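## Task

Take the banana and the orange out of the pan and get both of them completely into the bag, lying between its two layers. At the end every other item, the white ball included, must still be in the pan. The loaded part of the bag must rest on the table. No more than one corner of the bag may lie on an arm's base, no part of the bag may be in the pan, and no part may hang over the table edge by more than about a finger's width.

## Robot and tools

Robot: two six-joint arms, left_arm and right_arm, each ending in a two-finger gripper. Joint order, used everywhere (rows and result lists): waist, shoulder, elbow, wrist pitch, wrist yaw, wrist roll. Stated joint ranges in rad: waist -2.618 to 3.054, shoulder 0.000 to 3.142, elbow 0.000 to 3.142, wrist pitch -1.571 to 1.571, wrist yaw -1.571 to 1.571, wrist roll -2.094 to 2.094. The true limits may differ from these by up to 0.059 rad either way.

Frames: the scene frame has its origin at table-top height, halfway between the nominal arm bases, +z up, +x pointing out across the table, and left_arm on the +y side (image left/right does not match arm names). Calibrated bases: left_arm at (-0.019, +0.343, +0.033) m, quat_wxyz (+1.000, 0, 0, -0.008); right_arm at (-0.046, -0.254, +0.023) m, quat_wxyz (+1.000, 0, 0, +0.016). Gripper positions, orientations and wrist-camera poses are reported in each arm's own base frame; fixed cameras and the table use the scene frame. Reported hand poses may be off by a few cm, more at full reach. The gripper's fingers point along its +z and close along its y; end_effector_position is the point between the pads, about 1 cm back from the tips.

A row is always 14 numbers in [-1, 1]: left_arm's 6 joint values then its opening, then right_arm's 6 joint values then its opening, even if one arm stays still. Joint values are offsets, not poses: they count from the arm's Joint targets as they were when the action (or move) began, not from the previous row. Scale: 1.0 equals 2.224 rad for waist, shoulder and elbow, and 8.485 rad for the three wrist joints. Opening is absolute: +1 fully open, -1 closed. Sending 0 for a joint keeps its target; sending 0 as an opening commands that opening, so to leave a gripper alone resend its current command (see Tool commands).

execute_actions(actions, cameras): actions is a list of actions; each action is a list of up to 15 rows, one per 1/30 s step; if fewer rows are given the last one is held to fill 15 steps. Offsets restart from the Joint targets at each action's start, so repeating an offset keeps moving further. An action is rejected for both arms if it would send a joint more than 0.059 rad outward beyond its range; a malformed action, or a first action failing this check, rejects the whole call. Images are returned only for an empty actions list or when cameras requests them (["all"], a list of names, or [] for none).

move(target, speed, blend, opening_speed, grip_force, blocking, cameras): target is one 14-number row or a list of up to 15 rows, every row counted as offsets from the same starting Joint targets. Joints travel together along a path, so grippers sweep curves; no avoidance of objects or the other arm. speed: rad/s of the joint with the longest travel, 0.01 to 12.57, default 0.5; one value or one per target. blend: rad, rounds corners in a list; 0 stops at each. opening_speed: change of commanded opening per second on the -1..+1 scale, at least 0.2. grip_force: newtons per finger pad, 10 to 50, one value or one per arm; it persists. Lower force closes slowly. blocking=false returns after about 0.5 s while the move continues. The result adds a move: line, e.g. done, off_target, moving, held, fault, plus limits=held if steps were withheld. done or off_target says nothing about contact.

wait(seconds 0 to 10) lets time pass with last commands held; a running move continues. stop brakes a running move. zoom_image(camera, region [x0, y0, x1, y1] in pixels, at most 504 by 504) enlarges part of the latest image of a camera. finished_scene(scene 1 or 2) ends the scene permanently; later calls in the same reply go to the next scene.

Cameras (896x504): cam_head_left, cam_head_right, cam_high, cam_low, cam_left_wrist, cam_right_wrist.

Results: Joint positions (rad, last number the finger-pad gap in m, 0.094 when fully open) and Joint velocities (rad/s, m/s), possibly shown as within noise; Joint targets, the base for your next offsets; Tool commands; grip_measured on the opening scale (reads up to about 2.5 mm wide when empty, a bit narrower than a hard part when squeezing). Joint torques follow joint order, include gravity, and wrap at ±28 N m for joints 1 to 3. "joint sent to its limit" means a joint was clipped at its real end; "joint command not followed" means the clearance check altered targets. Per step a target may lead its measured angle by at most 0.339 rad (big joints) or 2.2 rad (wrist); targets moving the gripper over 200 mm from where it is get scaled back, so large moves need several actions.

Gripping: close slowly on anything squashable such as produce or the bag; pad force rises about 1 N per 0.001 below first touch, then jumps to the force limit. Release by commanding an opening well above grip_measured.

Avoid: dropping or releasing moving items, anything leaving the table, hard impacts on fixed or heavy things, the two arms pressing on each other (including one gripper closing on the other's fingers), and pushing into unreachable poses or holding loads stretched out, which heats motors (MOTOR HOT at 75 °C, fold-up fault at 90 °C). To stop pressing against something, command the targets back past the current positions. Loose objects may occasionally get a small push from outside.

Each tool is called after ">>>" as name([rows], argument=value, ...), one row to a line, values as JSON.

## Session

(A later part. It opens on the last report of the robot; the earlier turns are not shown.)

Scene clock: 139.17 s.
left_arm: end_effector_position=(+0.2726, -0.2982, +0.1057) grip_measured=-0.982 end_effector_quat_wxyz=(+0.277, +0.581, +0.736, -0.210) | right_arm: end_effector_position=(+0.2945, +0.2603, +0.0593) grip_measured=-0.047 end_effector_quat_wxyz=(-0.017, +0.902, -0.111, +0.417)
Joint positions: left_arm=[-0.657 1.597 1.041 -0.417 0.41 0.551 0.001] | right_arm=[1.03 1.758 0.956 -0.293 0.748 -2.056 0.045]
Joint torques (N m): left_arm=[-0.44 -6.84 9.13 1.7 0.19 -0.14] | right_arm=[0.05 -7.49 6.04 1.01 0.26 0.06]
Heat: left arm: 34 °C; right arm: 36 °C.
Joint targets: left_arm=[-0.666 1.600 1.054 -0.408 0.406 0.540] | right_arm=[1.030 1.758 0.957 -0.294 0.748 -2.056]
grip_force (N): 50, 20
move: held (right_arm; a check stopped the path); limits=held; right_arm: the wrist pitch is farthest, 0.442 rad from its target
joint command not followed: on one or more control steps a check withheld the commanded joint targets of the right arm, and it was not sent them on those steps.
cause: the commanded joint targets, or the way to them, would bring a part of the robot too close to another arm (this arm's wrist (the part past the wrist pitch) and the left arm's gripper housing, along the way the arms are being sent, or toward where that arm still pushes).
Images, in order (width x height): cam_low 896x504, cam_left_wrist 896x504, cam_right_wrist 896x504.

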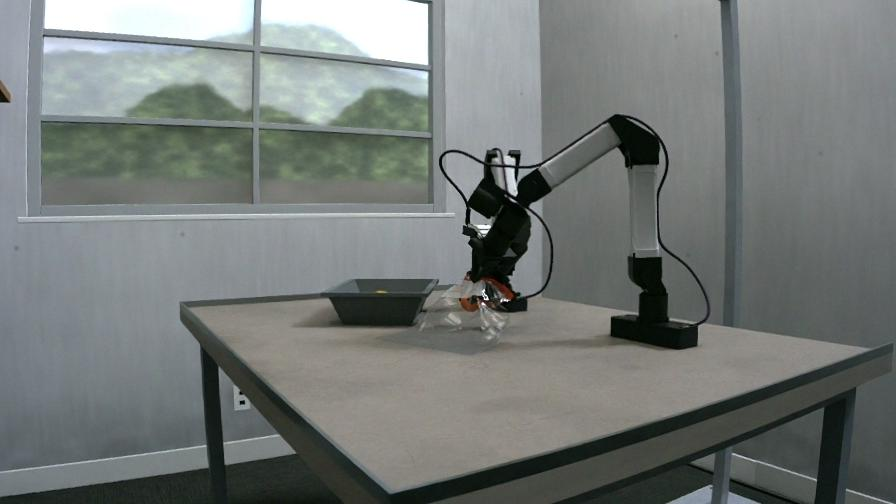

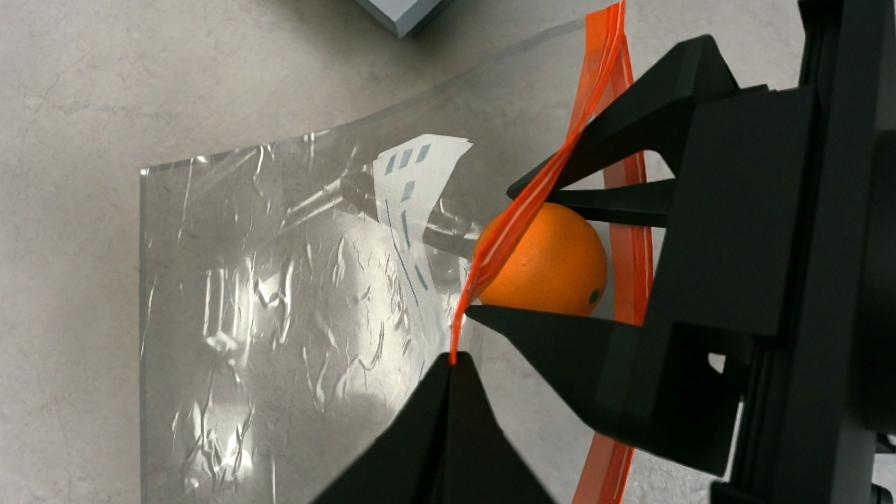

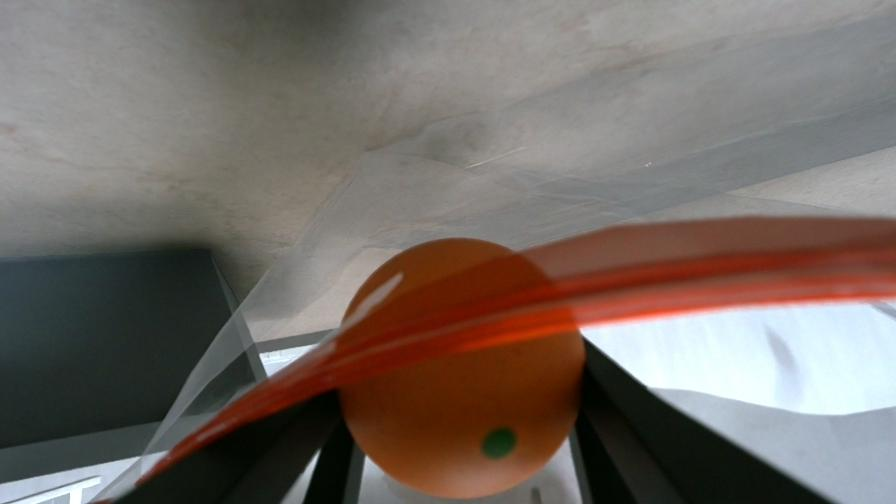

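>>> move([
  [0,0,0,0,0,0,-1,-0.0195,-0.0357,-0.0430,0.0060,-0.0025,-0.0034,-0.05],
  [0,0,0,0,0,0,-1,-0.0374,0.0425,-0.0750,0.0522,0.0052,-0.0040,-0.05],
], speed=0.2, blend=[0.01,0], cameras=["cam_left_wrist","cam_right_wrist","cam_low"])

Scene clock: 141.43 s.
left_arm: end_effector_position=(+0.2726, -0.2982, +0.1057) grip_measured=-0.982 end_effector_quat_wxyz=(+0.277, +0.581, +0.736, -0.210) | right_arm: end_effector_position=(+0.2976, +0.2372, +0.0498) grip_measured=-0.047 end_effector_quat_wxyz=(-0.020, +0.898, -0.126, +0.421)
Joint positions: left_arm=[-0.657 1.597 1.041 -0.417 0.41 0.551 0.001] | right_arm=[0.986 1.718 0.85 -0.192 0.739 -2.078 0.045]
Joint torques (N m): left_arm=[-0.47 -6.84 9.16 1.72 0.19 -0.15] | right_arm=[0.02 -6.98 5.81 1.05 0.26 0.06]
Heat: left arm: 34 °C; right arm: 36 °C.
Joint targets: left_arm=[-0.666 1.600 1.054 -0.408 0.406 0.540] | right_arm=[0.986 1.718 0.850 -0.193 0.739 -2.078]
grip_force (N): 50, 20
move: held (right_arm; a check stopped the path); path passed 1 of 2 targets; limits=held; right_arm: the wrist pitch is farthest, 0.341 rad from its target
joint command not followed: on one or more control steps a check withheld the commanded joint targets of the right arm, and it was not sent them on those steps.
cause: the commanded joint targets, or the way to them, would bring a part of the robot too close to another arm (this arm's wrist (the part past the wrist pitch) and the left arm's gripper housing, along the way the arms are being sent, or toward where that arm still pushes).
Images, in order (width x height): cam_low 896x504, cam_left_wrist 896x504, cam_right_wrist 896x504.

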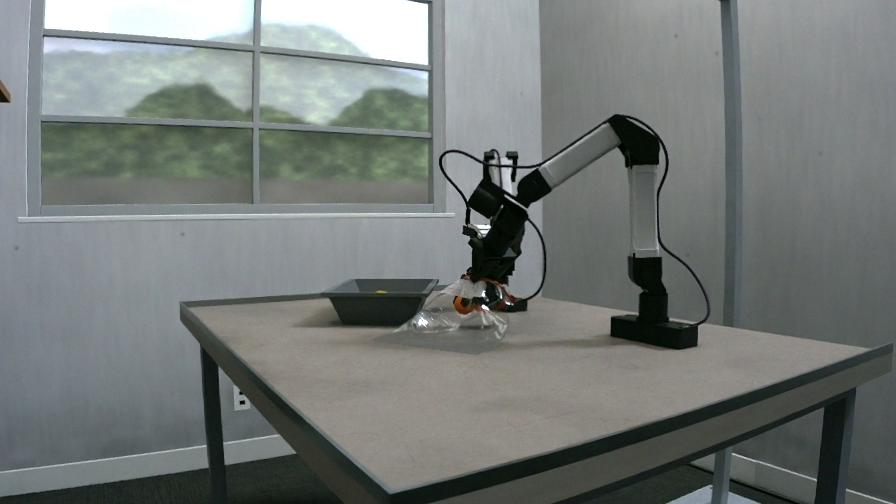

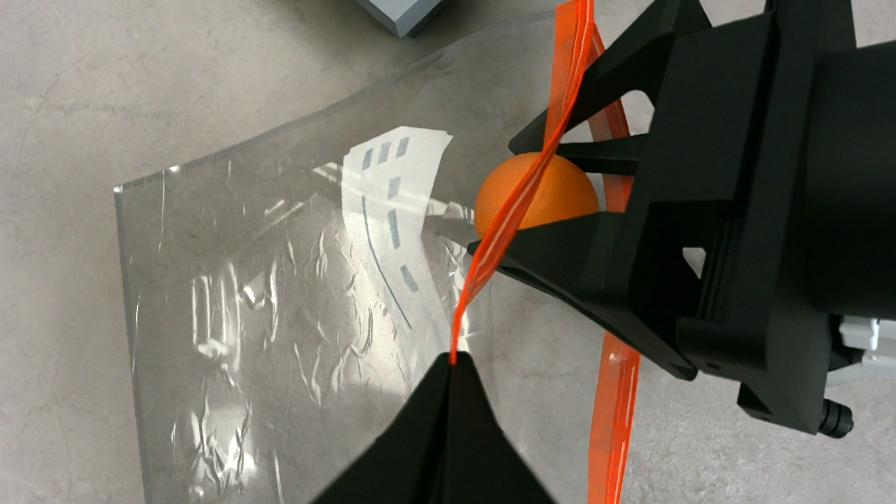

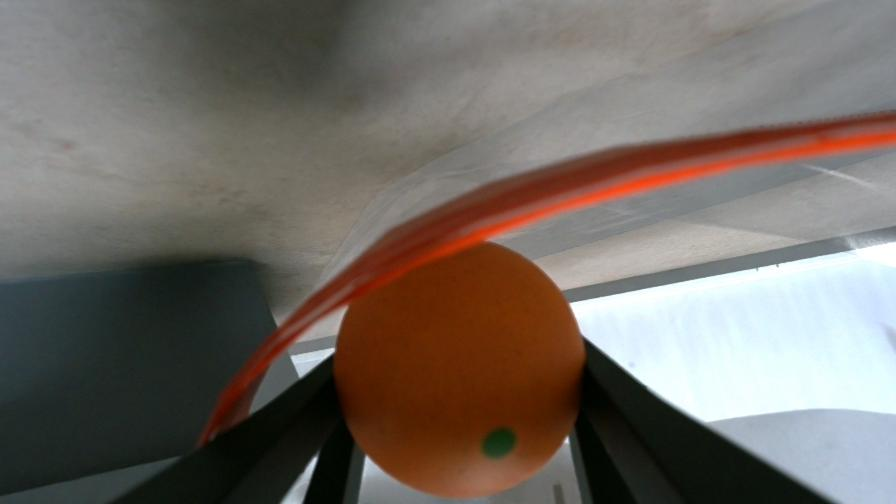

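>>> move(target=[0,0,0,0,0,0,-1,0,0.0334,-0.0209,0.0142,0,0,-0.05], speed=0.15, cameras=["cam_left_wrist","cam_right_wrist","cam_low"])

Scene clock: 143.63 s.
left_arm: end_effector_position=(+0.2726, -0.2982, +0.1057) grip_measured=-0.982 end_effector_quat_wxyz=(+0.277, +0.581, +0.736, -0.210) | right_arm: end_effector_position=(+0.2972, +0.2365, +0.0257) grip_measured=-0.047 end_effector_quat_wxyz=(-0.019, +0.898, -0.126, +0.421)
Joint positions: left_arm=[-0.657 1.597 1.041 -0.417 0.41 0.551 0.001] | right_arm=[0.986 1.782 0.807 -0.087 0.739 -2.078 0.045]
Joint torques (N m): left_arm=[-0.47 -6.87 9.11 1.71 0.19 -0.15] | right_arm=[0.03 -6.24 5.11 1.19 0.25 0.07]
Heat: left arm: 34 °C; right arm: 36 °C.
Joint targets: left_arm=[-0.666 1.600 1.054 -0.408 0.406 0.540] | right_arm=[0.986 1.792 0.804 -0.072 0.739 -2.078]
grip_force (N): 50, 20
move: done
Images, in order (width x height): cam_low 896x504, cam_left_wrist 896x504, cam_right_wrist 896x504.

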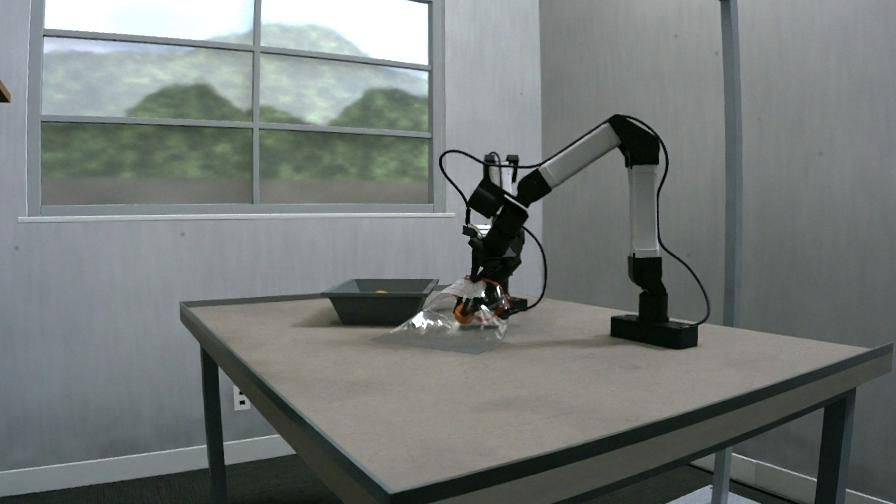

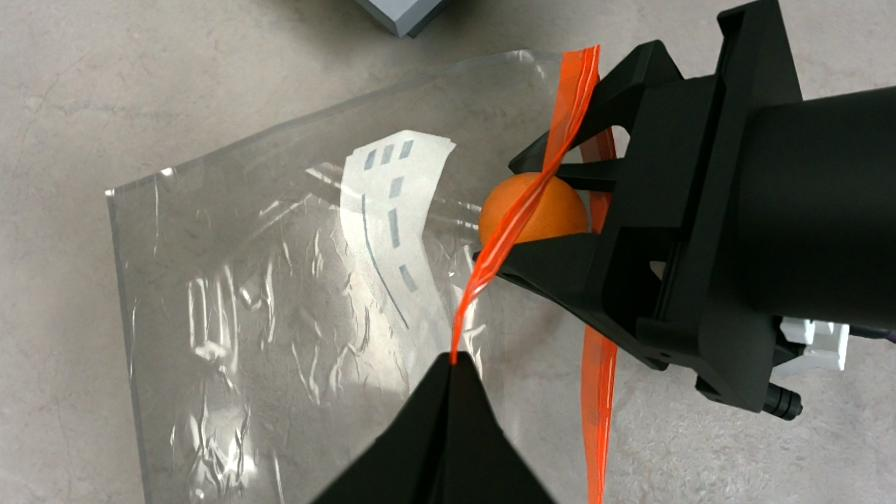

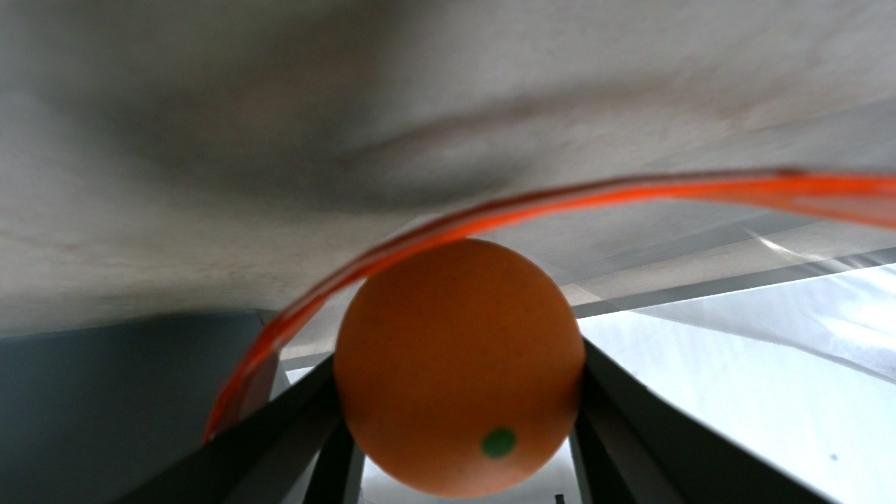

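>>> move(target=[0,0,0,0,0,0,-1,-0.0503,0.0441,0.0319,0.0128,-0.0069,-0.0012,-0.05], speed=0.2, cameras=["cam_left_wrist","cam_right_wrist","cam_low"])

Scene clock: 144.77 s.
left_arm: end_effector_position=(+0.2726, -0.2982, +0.1057) grip_measured=-0.982 end_effector_quat_wxyz=(+0.277, +0.581, +0.736, -0.210) | right_arm: end_effector_position=(+0.2976, +0.2365, +0.0246) grip_measured=-0.047 end_effector_quat_wxyz=(-0.019, +0.898, -0.126, +0.420)
Joint positions: left_arm=[-0.657 1.597 1.041 -0.417 0.41 0.551 0.001] | right_arm=[0.985 1.786 0.807 -0.083 0.738 -2.078 0.045]
Joint torques (N m): left_arm=[-0.44 -6.86 9.1 1.71 0.2 -0.14] | right_arm=[0.03 -7.28 5.38 1.08 0.25 0.07]
Heat: left arm: 34 °C; right arm: 36 °C.
Joint targets: left_arm=[-0.666 1.600 1.054 -0.408 0.406 0.540] | right_arm=[0.985 1.785 0.807 -0.081 0.739 -2.078]
grip_force (N): 50, 20
move: held (right_arm; a check stopped the path); limits=held; right_arm: the wrist pitch is farthest, 0.120 rad from its target
joint command not followed: on one or more control steps a check withheld the commanded joint targets of the right arm, and it was not sent them on those steps.
cause: the commanded joint targets, or the way to them, would bring a part of the robot too close to another arm (this arm's wrist (the part past the wrist pitch) and the left arm's fingers, 6 mm apart when this arm was first held).
Images, in order (width x height): cam_low 896x504, cam_left_wrist 896x504, cam_right_wrist 896x504.

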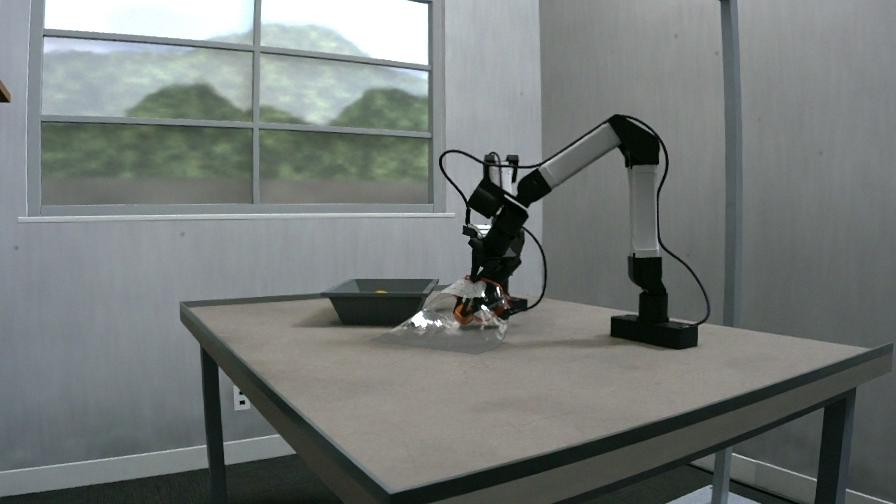

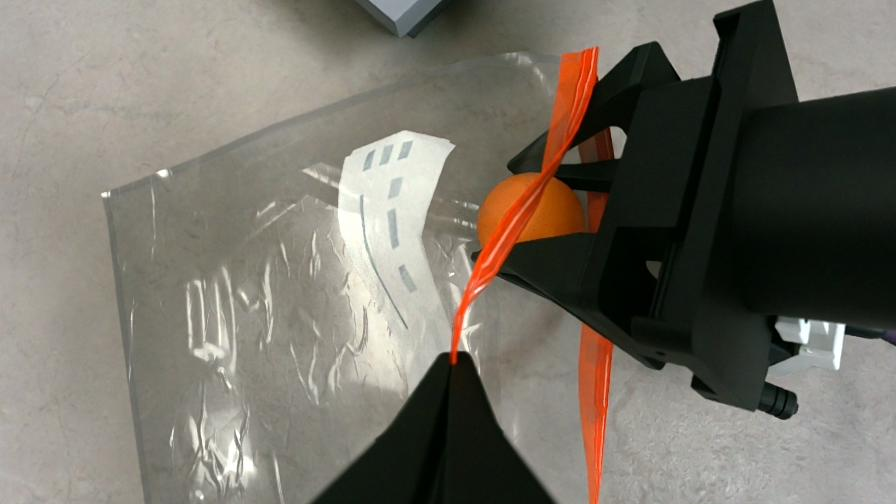

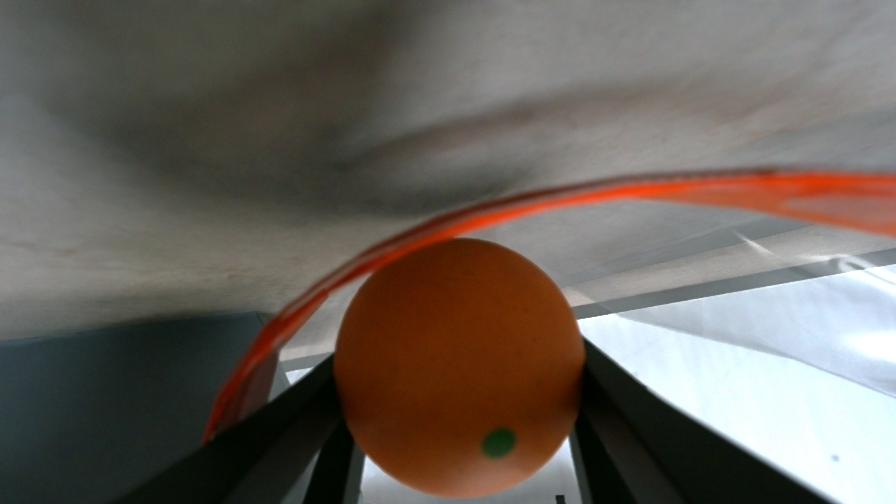

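>>> move([
  [0,0,0,0,0,0,-1,-0.0222,-0.0252,-0.0447,0.0095,-0.0030,-0.0012,-0.05],
  [0,0,0,0,0,0,-1,-0.0620,0.0147,-0.0218,0.0212,-0.0087,-0.0012,-0.05],
], speed=0.2, blend=[0.01,0], cameras=["cam_left_wrist","cam_right_wrist","cam_low"])

Scene clock: 146.97 s.
left_arm: end_effector_position=(+0.2716, -0.2997, +0.1060) grip_measured=-0.982 end_effector_quat_wxyz=(+0.278, +0.582, +0.734, -0.210) | right_arm: end_effector_position=(+0.3259, +0.2075, +0.0132) grip_measured=-0.047 end_effector_quat_wxyz=(-0.044, +0.886, -0.190, +0.421)
Joint positions: left_arm=[-0.662 1.597 1.041 -0.415 0.41 0.551 0.001] | right_arm=[0.855 1.802 0.741 0.089 0.681 -2.082 0.045]
Joint torques (N m): left_arm=[-0.13 -6.86 9.13 1.68 0.2 -0.15] | right_arm=[-0.85 -5.83 6.83 1.28 0.06 0]
Heat: left arm: 34 °C; right arm: 36 °C.
Joint targets: left_arm=[-0.667 1.600 1.054 -0.408 0.406 0.540] | right_arm=[0.847 1.817 0.759 0.098 0.665 -2.088]
grip_force (N): 50, 20
move: done
Images, in order (width x height): cam_low 896x504, cam_left_wrist 896x504, cam_right_wrist 896x504.

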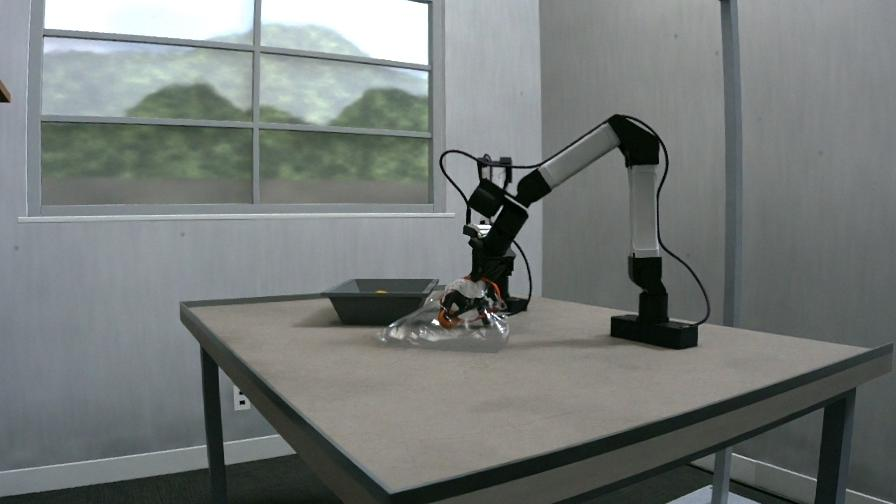

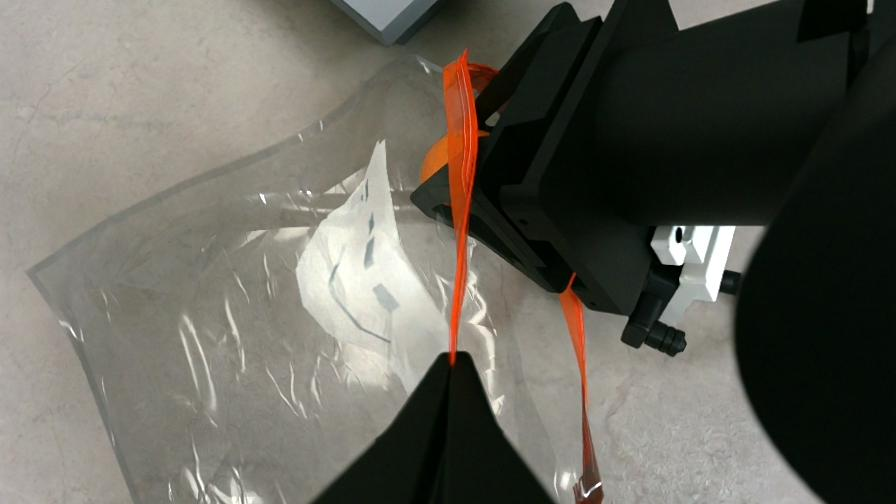

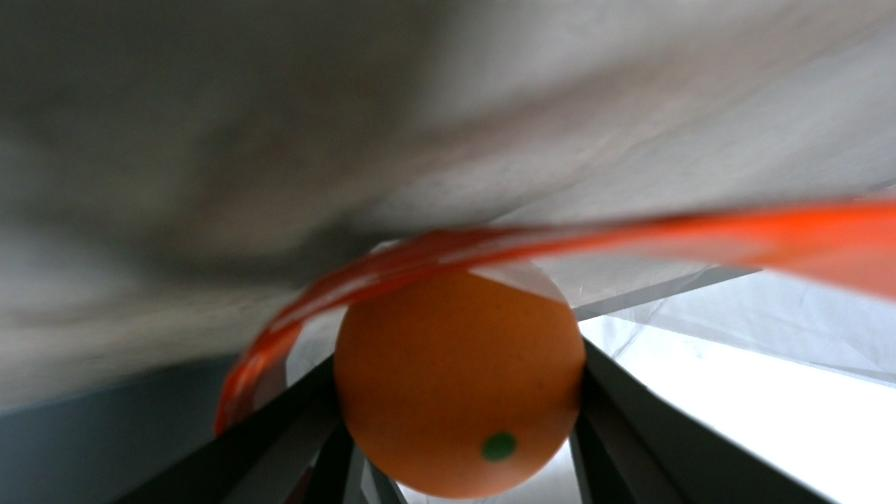

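>>> move(target=[0,0,0,0,0,0,-1,0,0,0,0,0,0,0.25], opening_speed=0.3, cameras=["cam_left_wrist","cam_right_wrist"])

>>> move([
  [0,0,0,0,0,0,-1,0.0398,-0.0399,-0.0229,-0.0117,0.0057,0,0.25],
  [0,0,0,0,0,0,-1,0.0620,-0.0147,0.0218,-0.0212,0.0087,0.0012,0.25],
], speed=0.2, blend=[0.01,0], cameras=["cam_left_wrist","cam_right_wrist"])

Scene clock: 148.50 s.
left_arm: end_effector_position=(+0.2717, -0.2997, +0.1061) grip_measured=-0.982 end_effector_quat_wxyz=(+0.278, +0.582, +0.734, -0.210) | right_arm: end_effector_position=(+0.3254, +0.2091, +0.0124) grip_measured=+0.249 end_effector_quat_wxyz=(-0.047, +0.887, -0.189, +0.418)
Joint positions: left_arm=[-0.662 1.597 1.041 -0.415 0.41 0.551 0.001] | right_arm=[0.855 1.802 0.741 0.09 0.67 -2.082 0.059]
Joint torques (N m): left_arm=[-0.12 -6.86 9.14 1.68 0.2 -0.14] | right_arm=[-0.69 -5.83 6.83 1.29 0.16 0]
Heat: left arm: 34 °C; right arm: 36 °C.
Joint targets: left_arm=[-0.667 1.600 1.054 -0.408 0.406 0.540] | right_arm=[0.847 1.817 0.759 0.098 0.665 -2.088]
grip_force (N): 50, 20
move: done
Images, in order (width x height): cam_left_wrist 896x504, cam_right_wrist 896x504.

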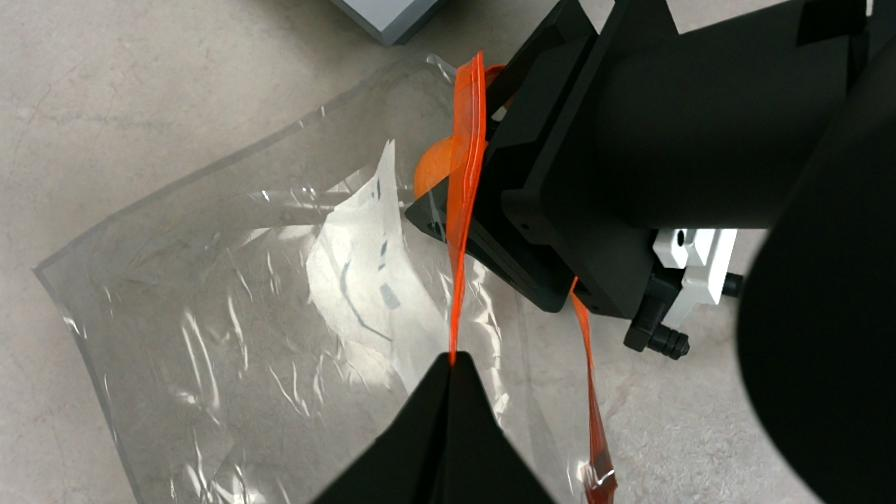

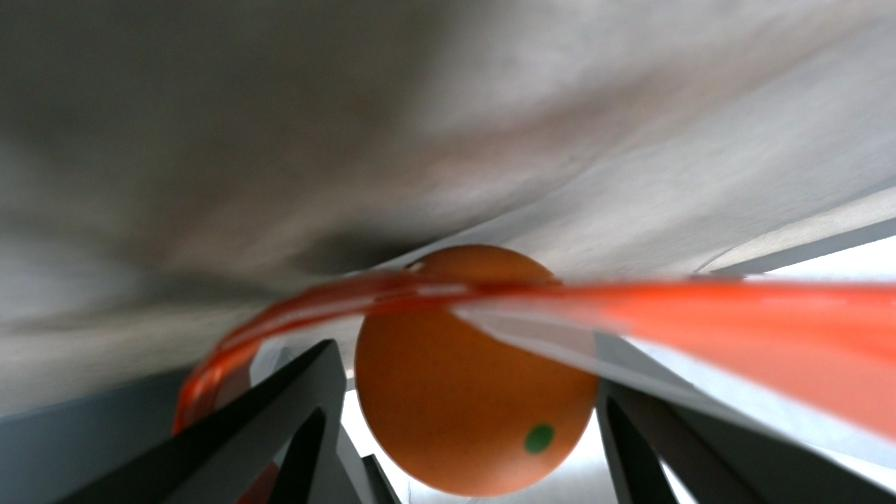

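Scene clock: 150.13 s.
left_arm: end_effector_position=(+0.2717, -0.2997, +0.1061) grip_measured=-0.982 end_effector_quat_wxyz=(+0.278, +0.582, +0.734, -0.210) | right_arm: end_effector_position=(+0.2953, +0.2320, +0.0225) grip_measured=+0.249 end_effector_quat_wxyz=(-0.019, +0.901, -0.125, +0.416)
Joint positions: left_arm=[-0.662 1.597 1.041 -0.415 0.41 0.551 0.001] | right_arm=[0.979 1.773 0.787 -0.078 0.727 -2.082 0.059]
Joint torques (N m): left_arm=[-0.14 -6.84 9.11 1.67 0.19 -0.15] | right_arm=[0.59 -6.04 7.31 1.06 0.38 0.11]
Heat: left arm: 34 °C; right arm: 36 °C.
Joint targets: left_arm=[-0.667 1.600 1.054 -0.408 0.406 0.540] | right_arm=[0.985 1.785 0.807 -0.082 0.739 -2.078]
grip_force (N): 50, 20
move: done
Images, in order (width x height): cam_left_wrist 896x504, cam_right_wrist 896x504.

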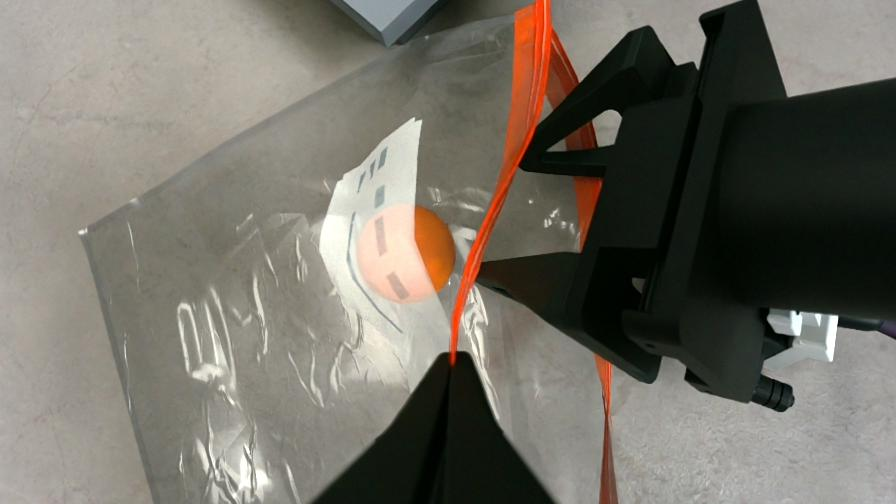

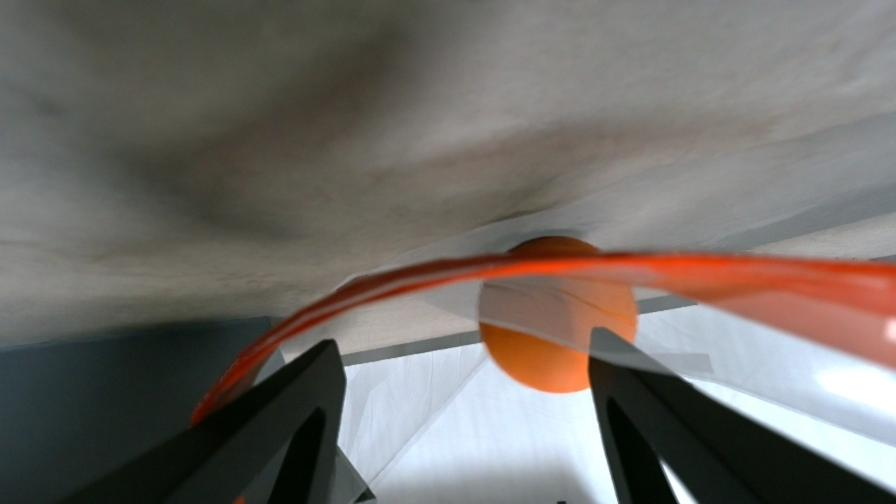

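>>> move([
  [0,0,0,0,0,0,-1,0.0573,-0.0569,0.0041,-0.0289,0.0066,0.006,0.25],
  [0,0,0,0,0,0,-1,0.1205,-0.0994,0.0299,-0.0636,0.0120,0.0151,0.25],
  [0,0,0,0,0,0,-1,0.0373,-0.0926,0.2059,-0.1120,-0.0385,0.0057,0.25],
  [0,0,0,0,0,0,-1,-0.3871,0.0301,0.3808,-0.1520,-0.0870,0.3412,0.25],
], speed=[0.3,0.4,0.6,1.2], blend=[0.02,0.05,0.1,0], cameras=["cam_head_left","cam_head_right","cam_high","cam_left_wrist","cam_right_wrist"])

Scene clock: 156.97 s.
left_arm: end_effector_position=(+0.2772, -0.3007, +0.1088) grip_measured=-0.982 end_effector_quat_wxyz=(+0.287, +0.573, +0.739, -0.207) | right_arm: end_effector_position=(+0.3383, +0.0418, +0.1273) grip_measured=+0.249 end_effector_quat_wxyz=(+0.000, +0.334, +0.943, -0.005)
Joint positions: left_arm=[-0.661 1.597 1.043 -0.395 0.396 0.53 0.001] | right_arm=[0.128 1.839 1.628 -1.365 0.009 0.809 0.059]
Joint torques (N m): left_arm=[-0.18 -6.89 8.94 1.5 0.31 0.04] | right_arm=[-0.32 -7.23 8.57 0.19 -0.1 0.19]
Heat: left arm: 33 °C; right arm: 36 °C.
Joint targets: left_arm=[-0.666 1.600 1.054 -0.408 0.406 0.540] | right_arm=[0.124 1.852 1.654 -1.371 0.000 0.817]
grip_force (N): 50, 20
move: done
Images, in order (width x height): cam_head_left 896x504, cam_head_right 896x504, cam_high 896x504, cam_left_wrist 896x504, cam_right_wrist 896x504.

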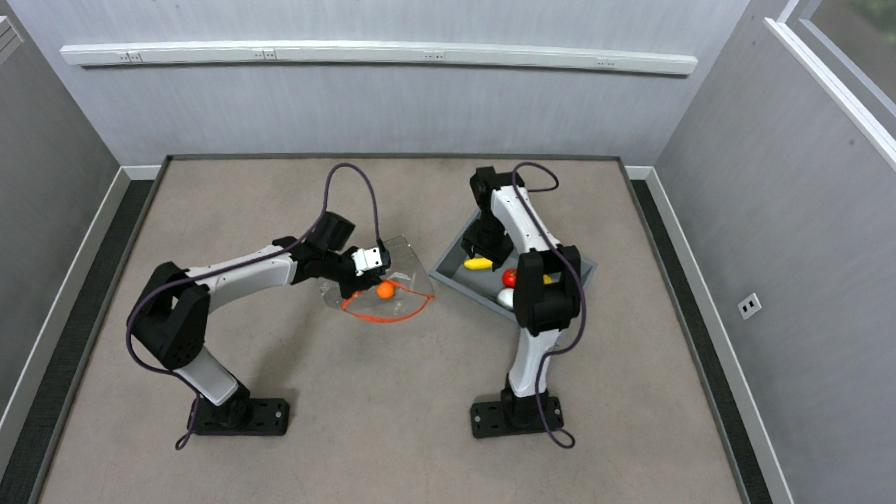

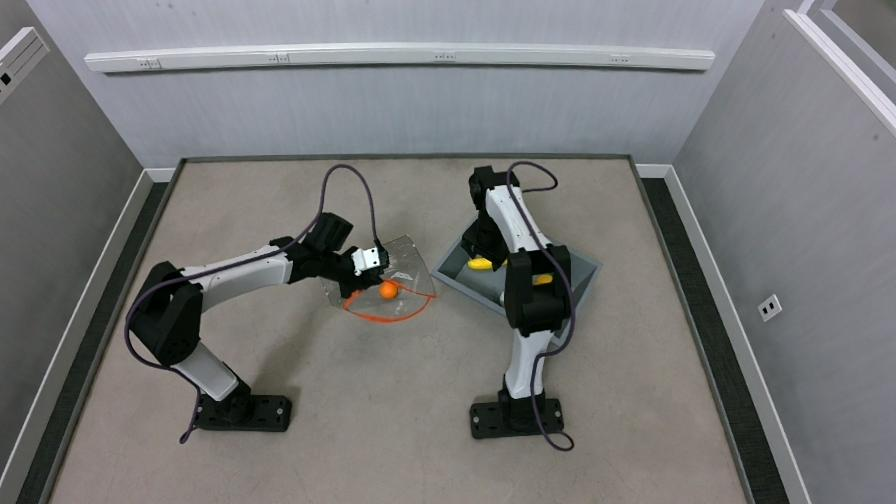

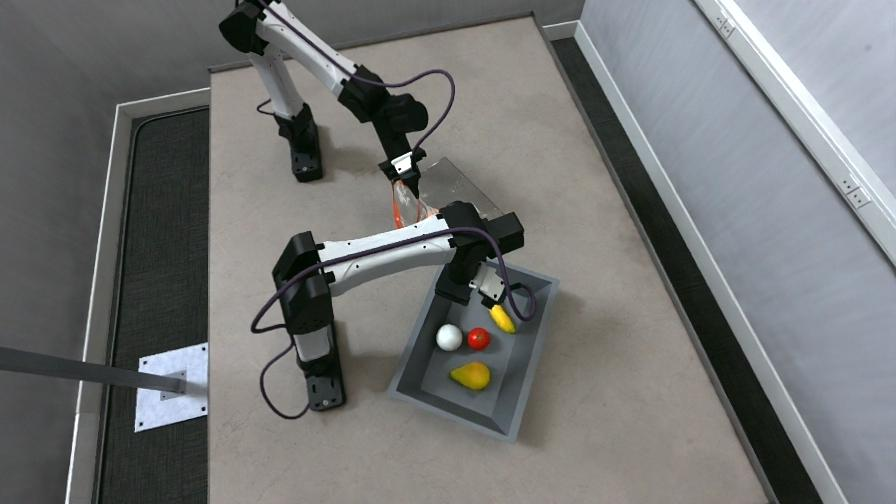

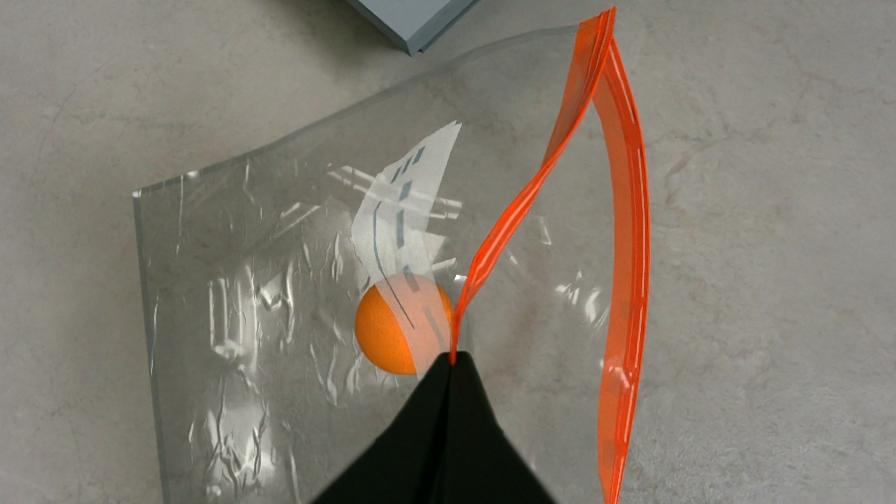

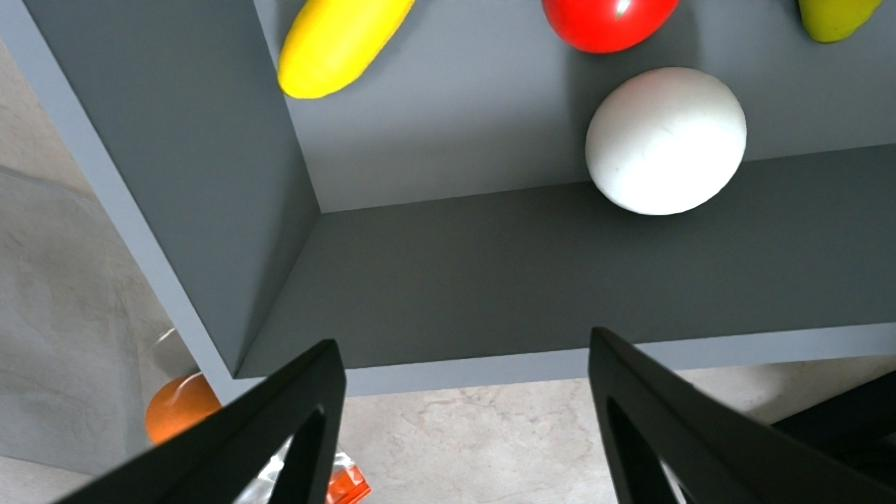

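>>> zoom_image(camera="cam_high", region=[400, 250, 570, 420])

Scaled by 2.965 from the camera's 896x504 image, which has a finer 1280x720 frame.

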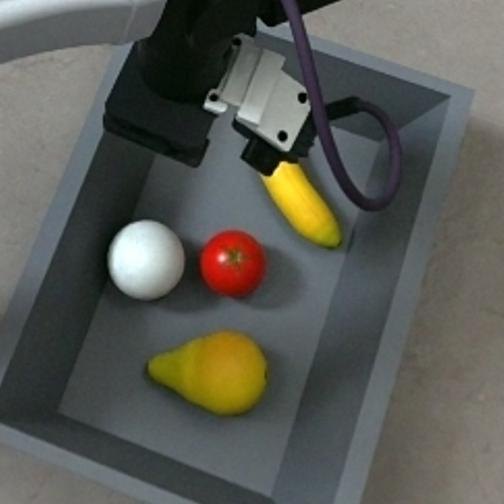

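>>> move(target=[0,0,0,0,0,0,-1,0.1371,0.1720,0.1382,-0.0122,0.0628,0.1288,0.6], speed=0.7, cameras=["cam_head_left","cam_right_wrist","cam_left_wrist"])

Scene clock: 164.30 s.
left_arm: end_effector_position=(+0.2772, -0.3007, +0.1088) grip_measured=-0.982 end_effector_quat_wxyz=(+0.287, +0.573, +0.739, -0.207) | right_arm: end_effector_position=(+0.3926, +0.0837, +0.0905) grip_measured=+0.599 end_effector_quat_wxyz=(+0.201, +0.630, +0.728, -0.181)
Joint positions: left_arm=[-0.661 1.597 1.043 -0.395 0.396 0.53 0.001] | right_arm=[0.427 2.223 1.937 -1.465 0.52 1.902 0.075]
Joint torques (N m): left_arm=[-0.17 -6.9 8.95 1.51 0.32 0.04] | right_arm=[0.35 -9.96 8.03 -0.23 0.43 0.13]
Heat: left arm: 34 °C; right arm: 37 °C.
Joint targets: left_arm=[-0.666 1.600 1.054 -0.408 0.406 0.540] | right_arm=[0.429 2.235 1.961 -1.475 0.533 1.910]
grip_force (N): 50, 20
move: done
Images, in order (width x height): cam_head_left 896x504, cam_left_wrist 896x504, cam_right_wrist 896x504.

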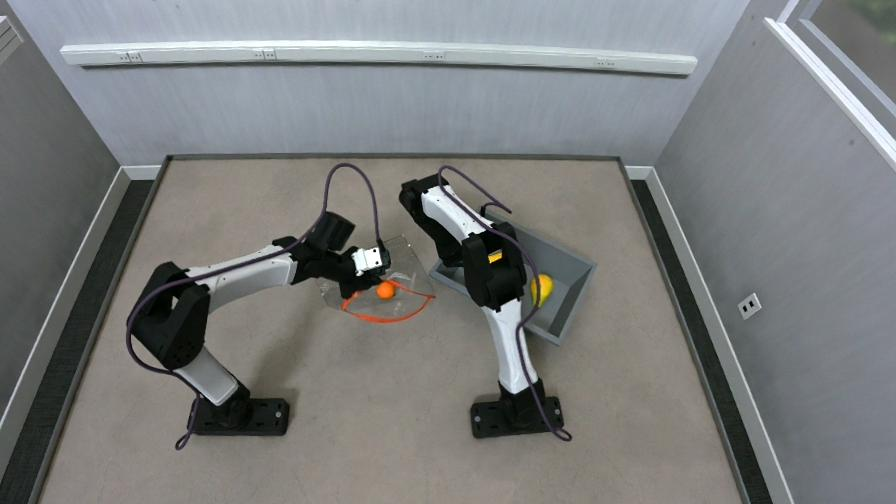

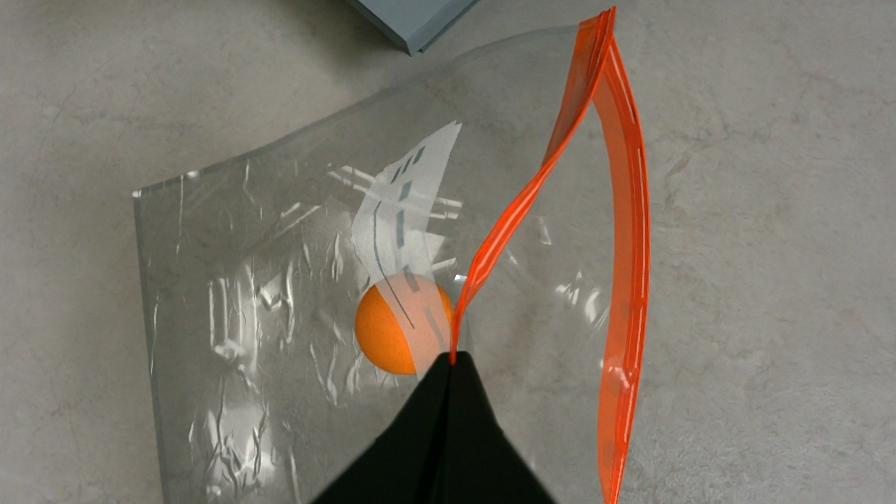

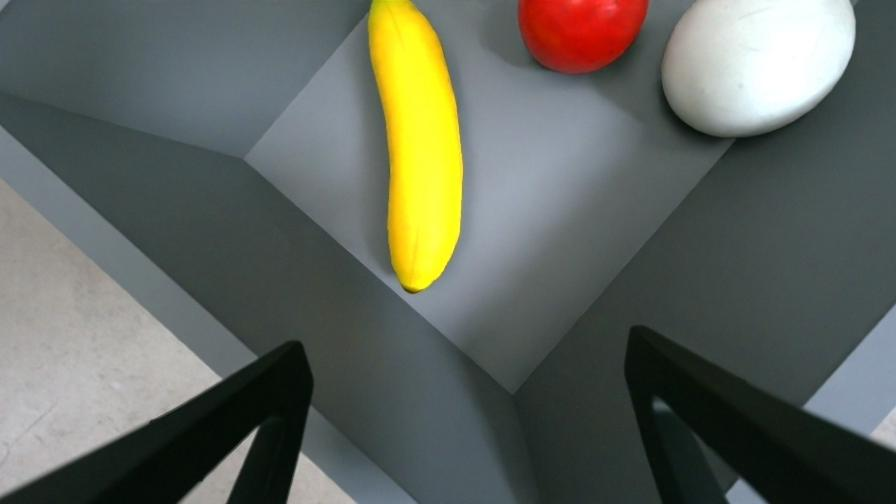

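>>> move(target=[0,0,0,0,0,0,-1,0.0184,0.0917,0.0187,0.0037,0.0169,0.0157,0.5], speed=0.5, cameras=["cam_head_left","cam_right_wrist","cam_high"])

Scene clock: 167.60 s.
left_arm: end_effector_position=(+0.2772, -0.3007, +0.1088) grip_measured=-0.982 end_effector_quat_wxyz=(+0.287, +0.573, +0.739, -0.207) | right_arm: end_effector_position=(+0.4079, +0.0783, +0.0494) grip_measured=+0.501 end_effector_quat_wxyz=(+0.275, +0.622, +0.690, -0.246)
Joint positions: left_arm=[-0.661 1.597 1.043 -0.395 0.396 0.53 0.001] | right_arm=[0.462 2.41 1.995 -1.475 0.698 2.046 0.071]
Joint torques (N m): left_arm=[-0.17 -6.9 8.94 1.5 0.32 0.04] | right_arm=[0.76 -9.43 6.06 -0.02 0.16 0.01]
Heat: left arm: 35 °C; right arm: 37 °C.
Joint targets: left_arm=[-0.666 1.600 1.054 -0.408 0.406 0.540] | right_arm=[0.470 2.438 2.003 -1.443 0.677 2.043]
grip_force (N): 50, 20
move: done
Images, in order (width x height): cam_head_left 896x504, cam_high 896x504, cam_right_wrist 896x504.

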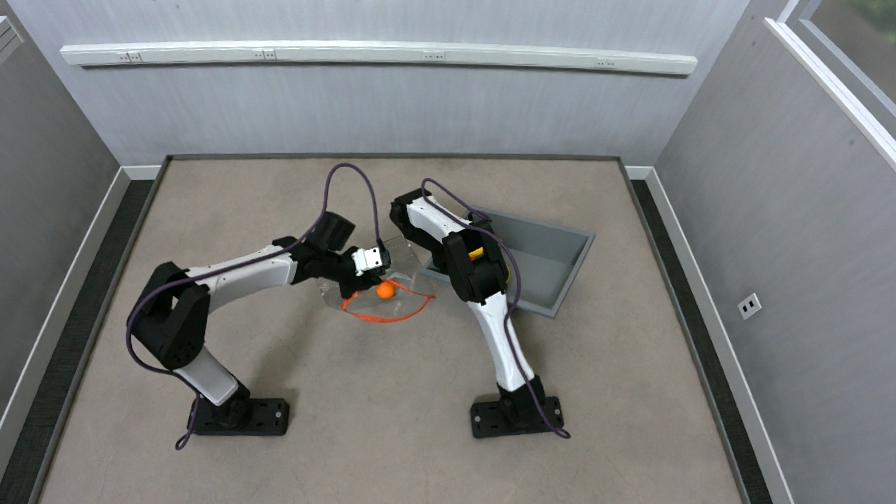

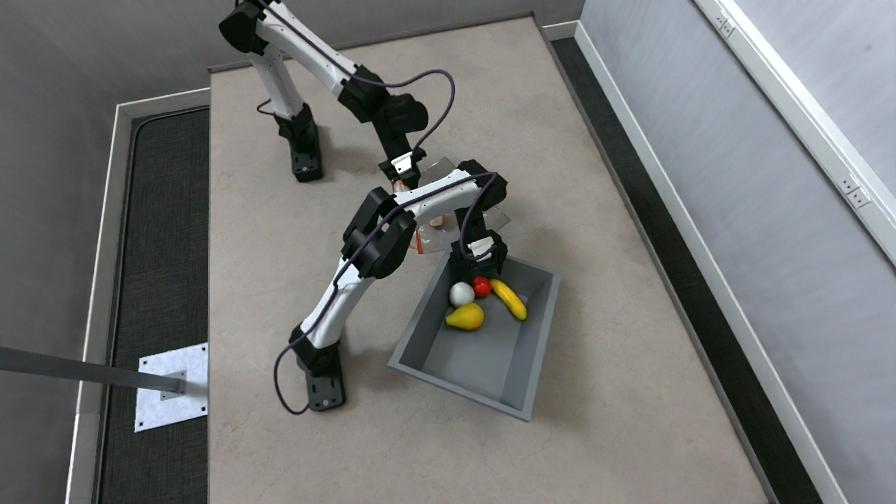

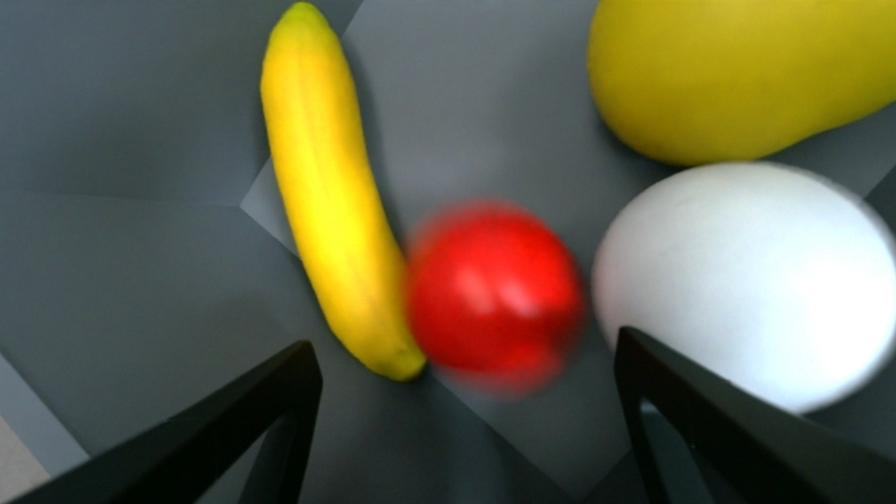

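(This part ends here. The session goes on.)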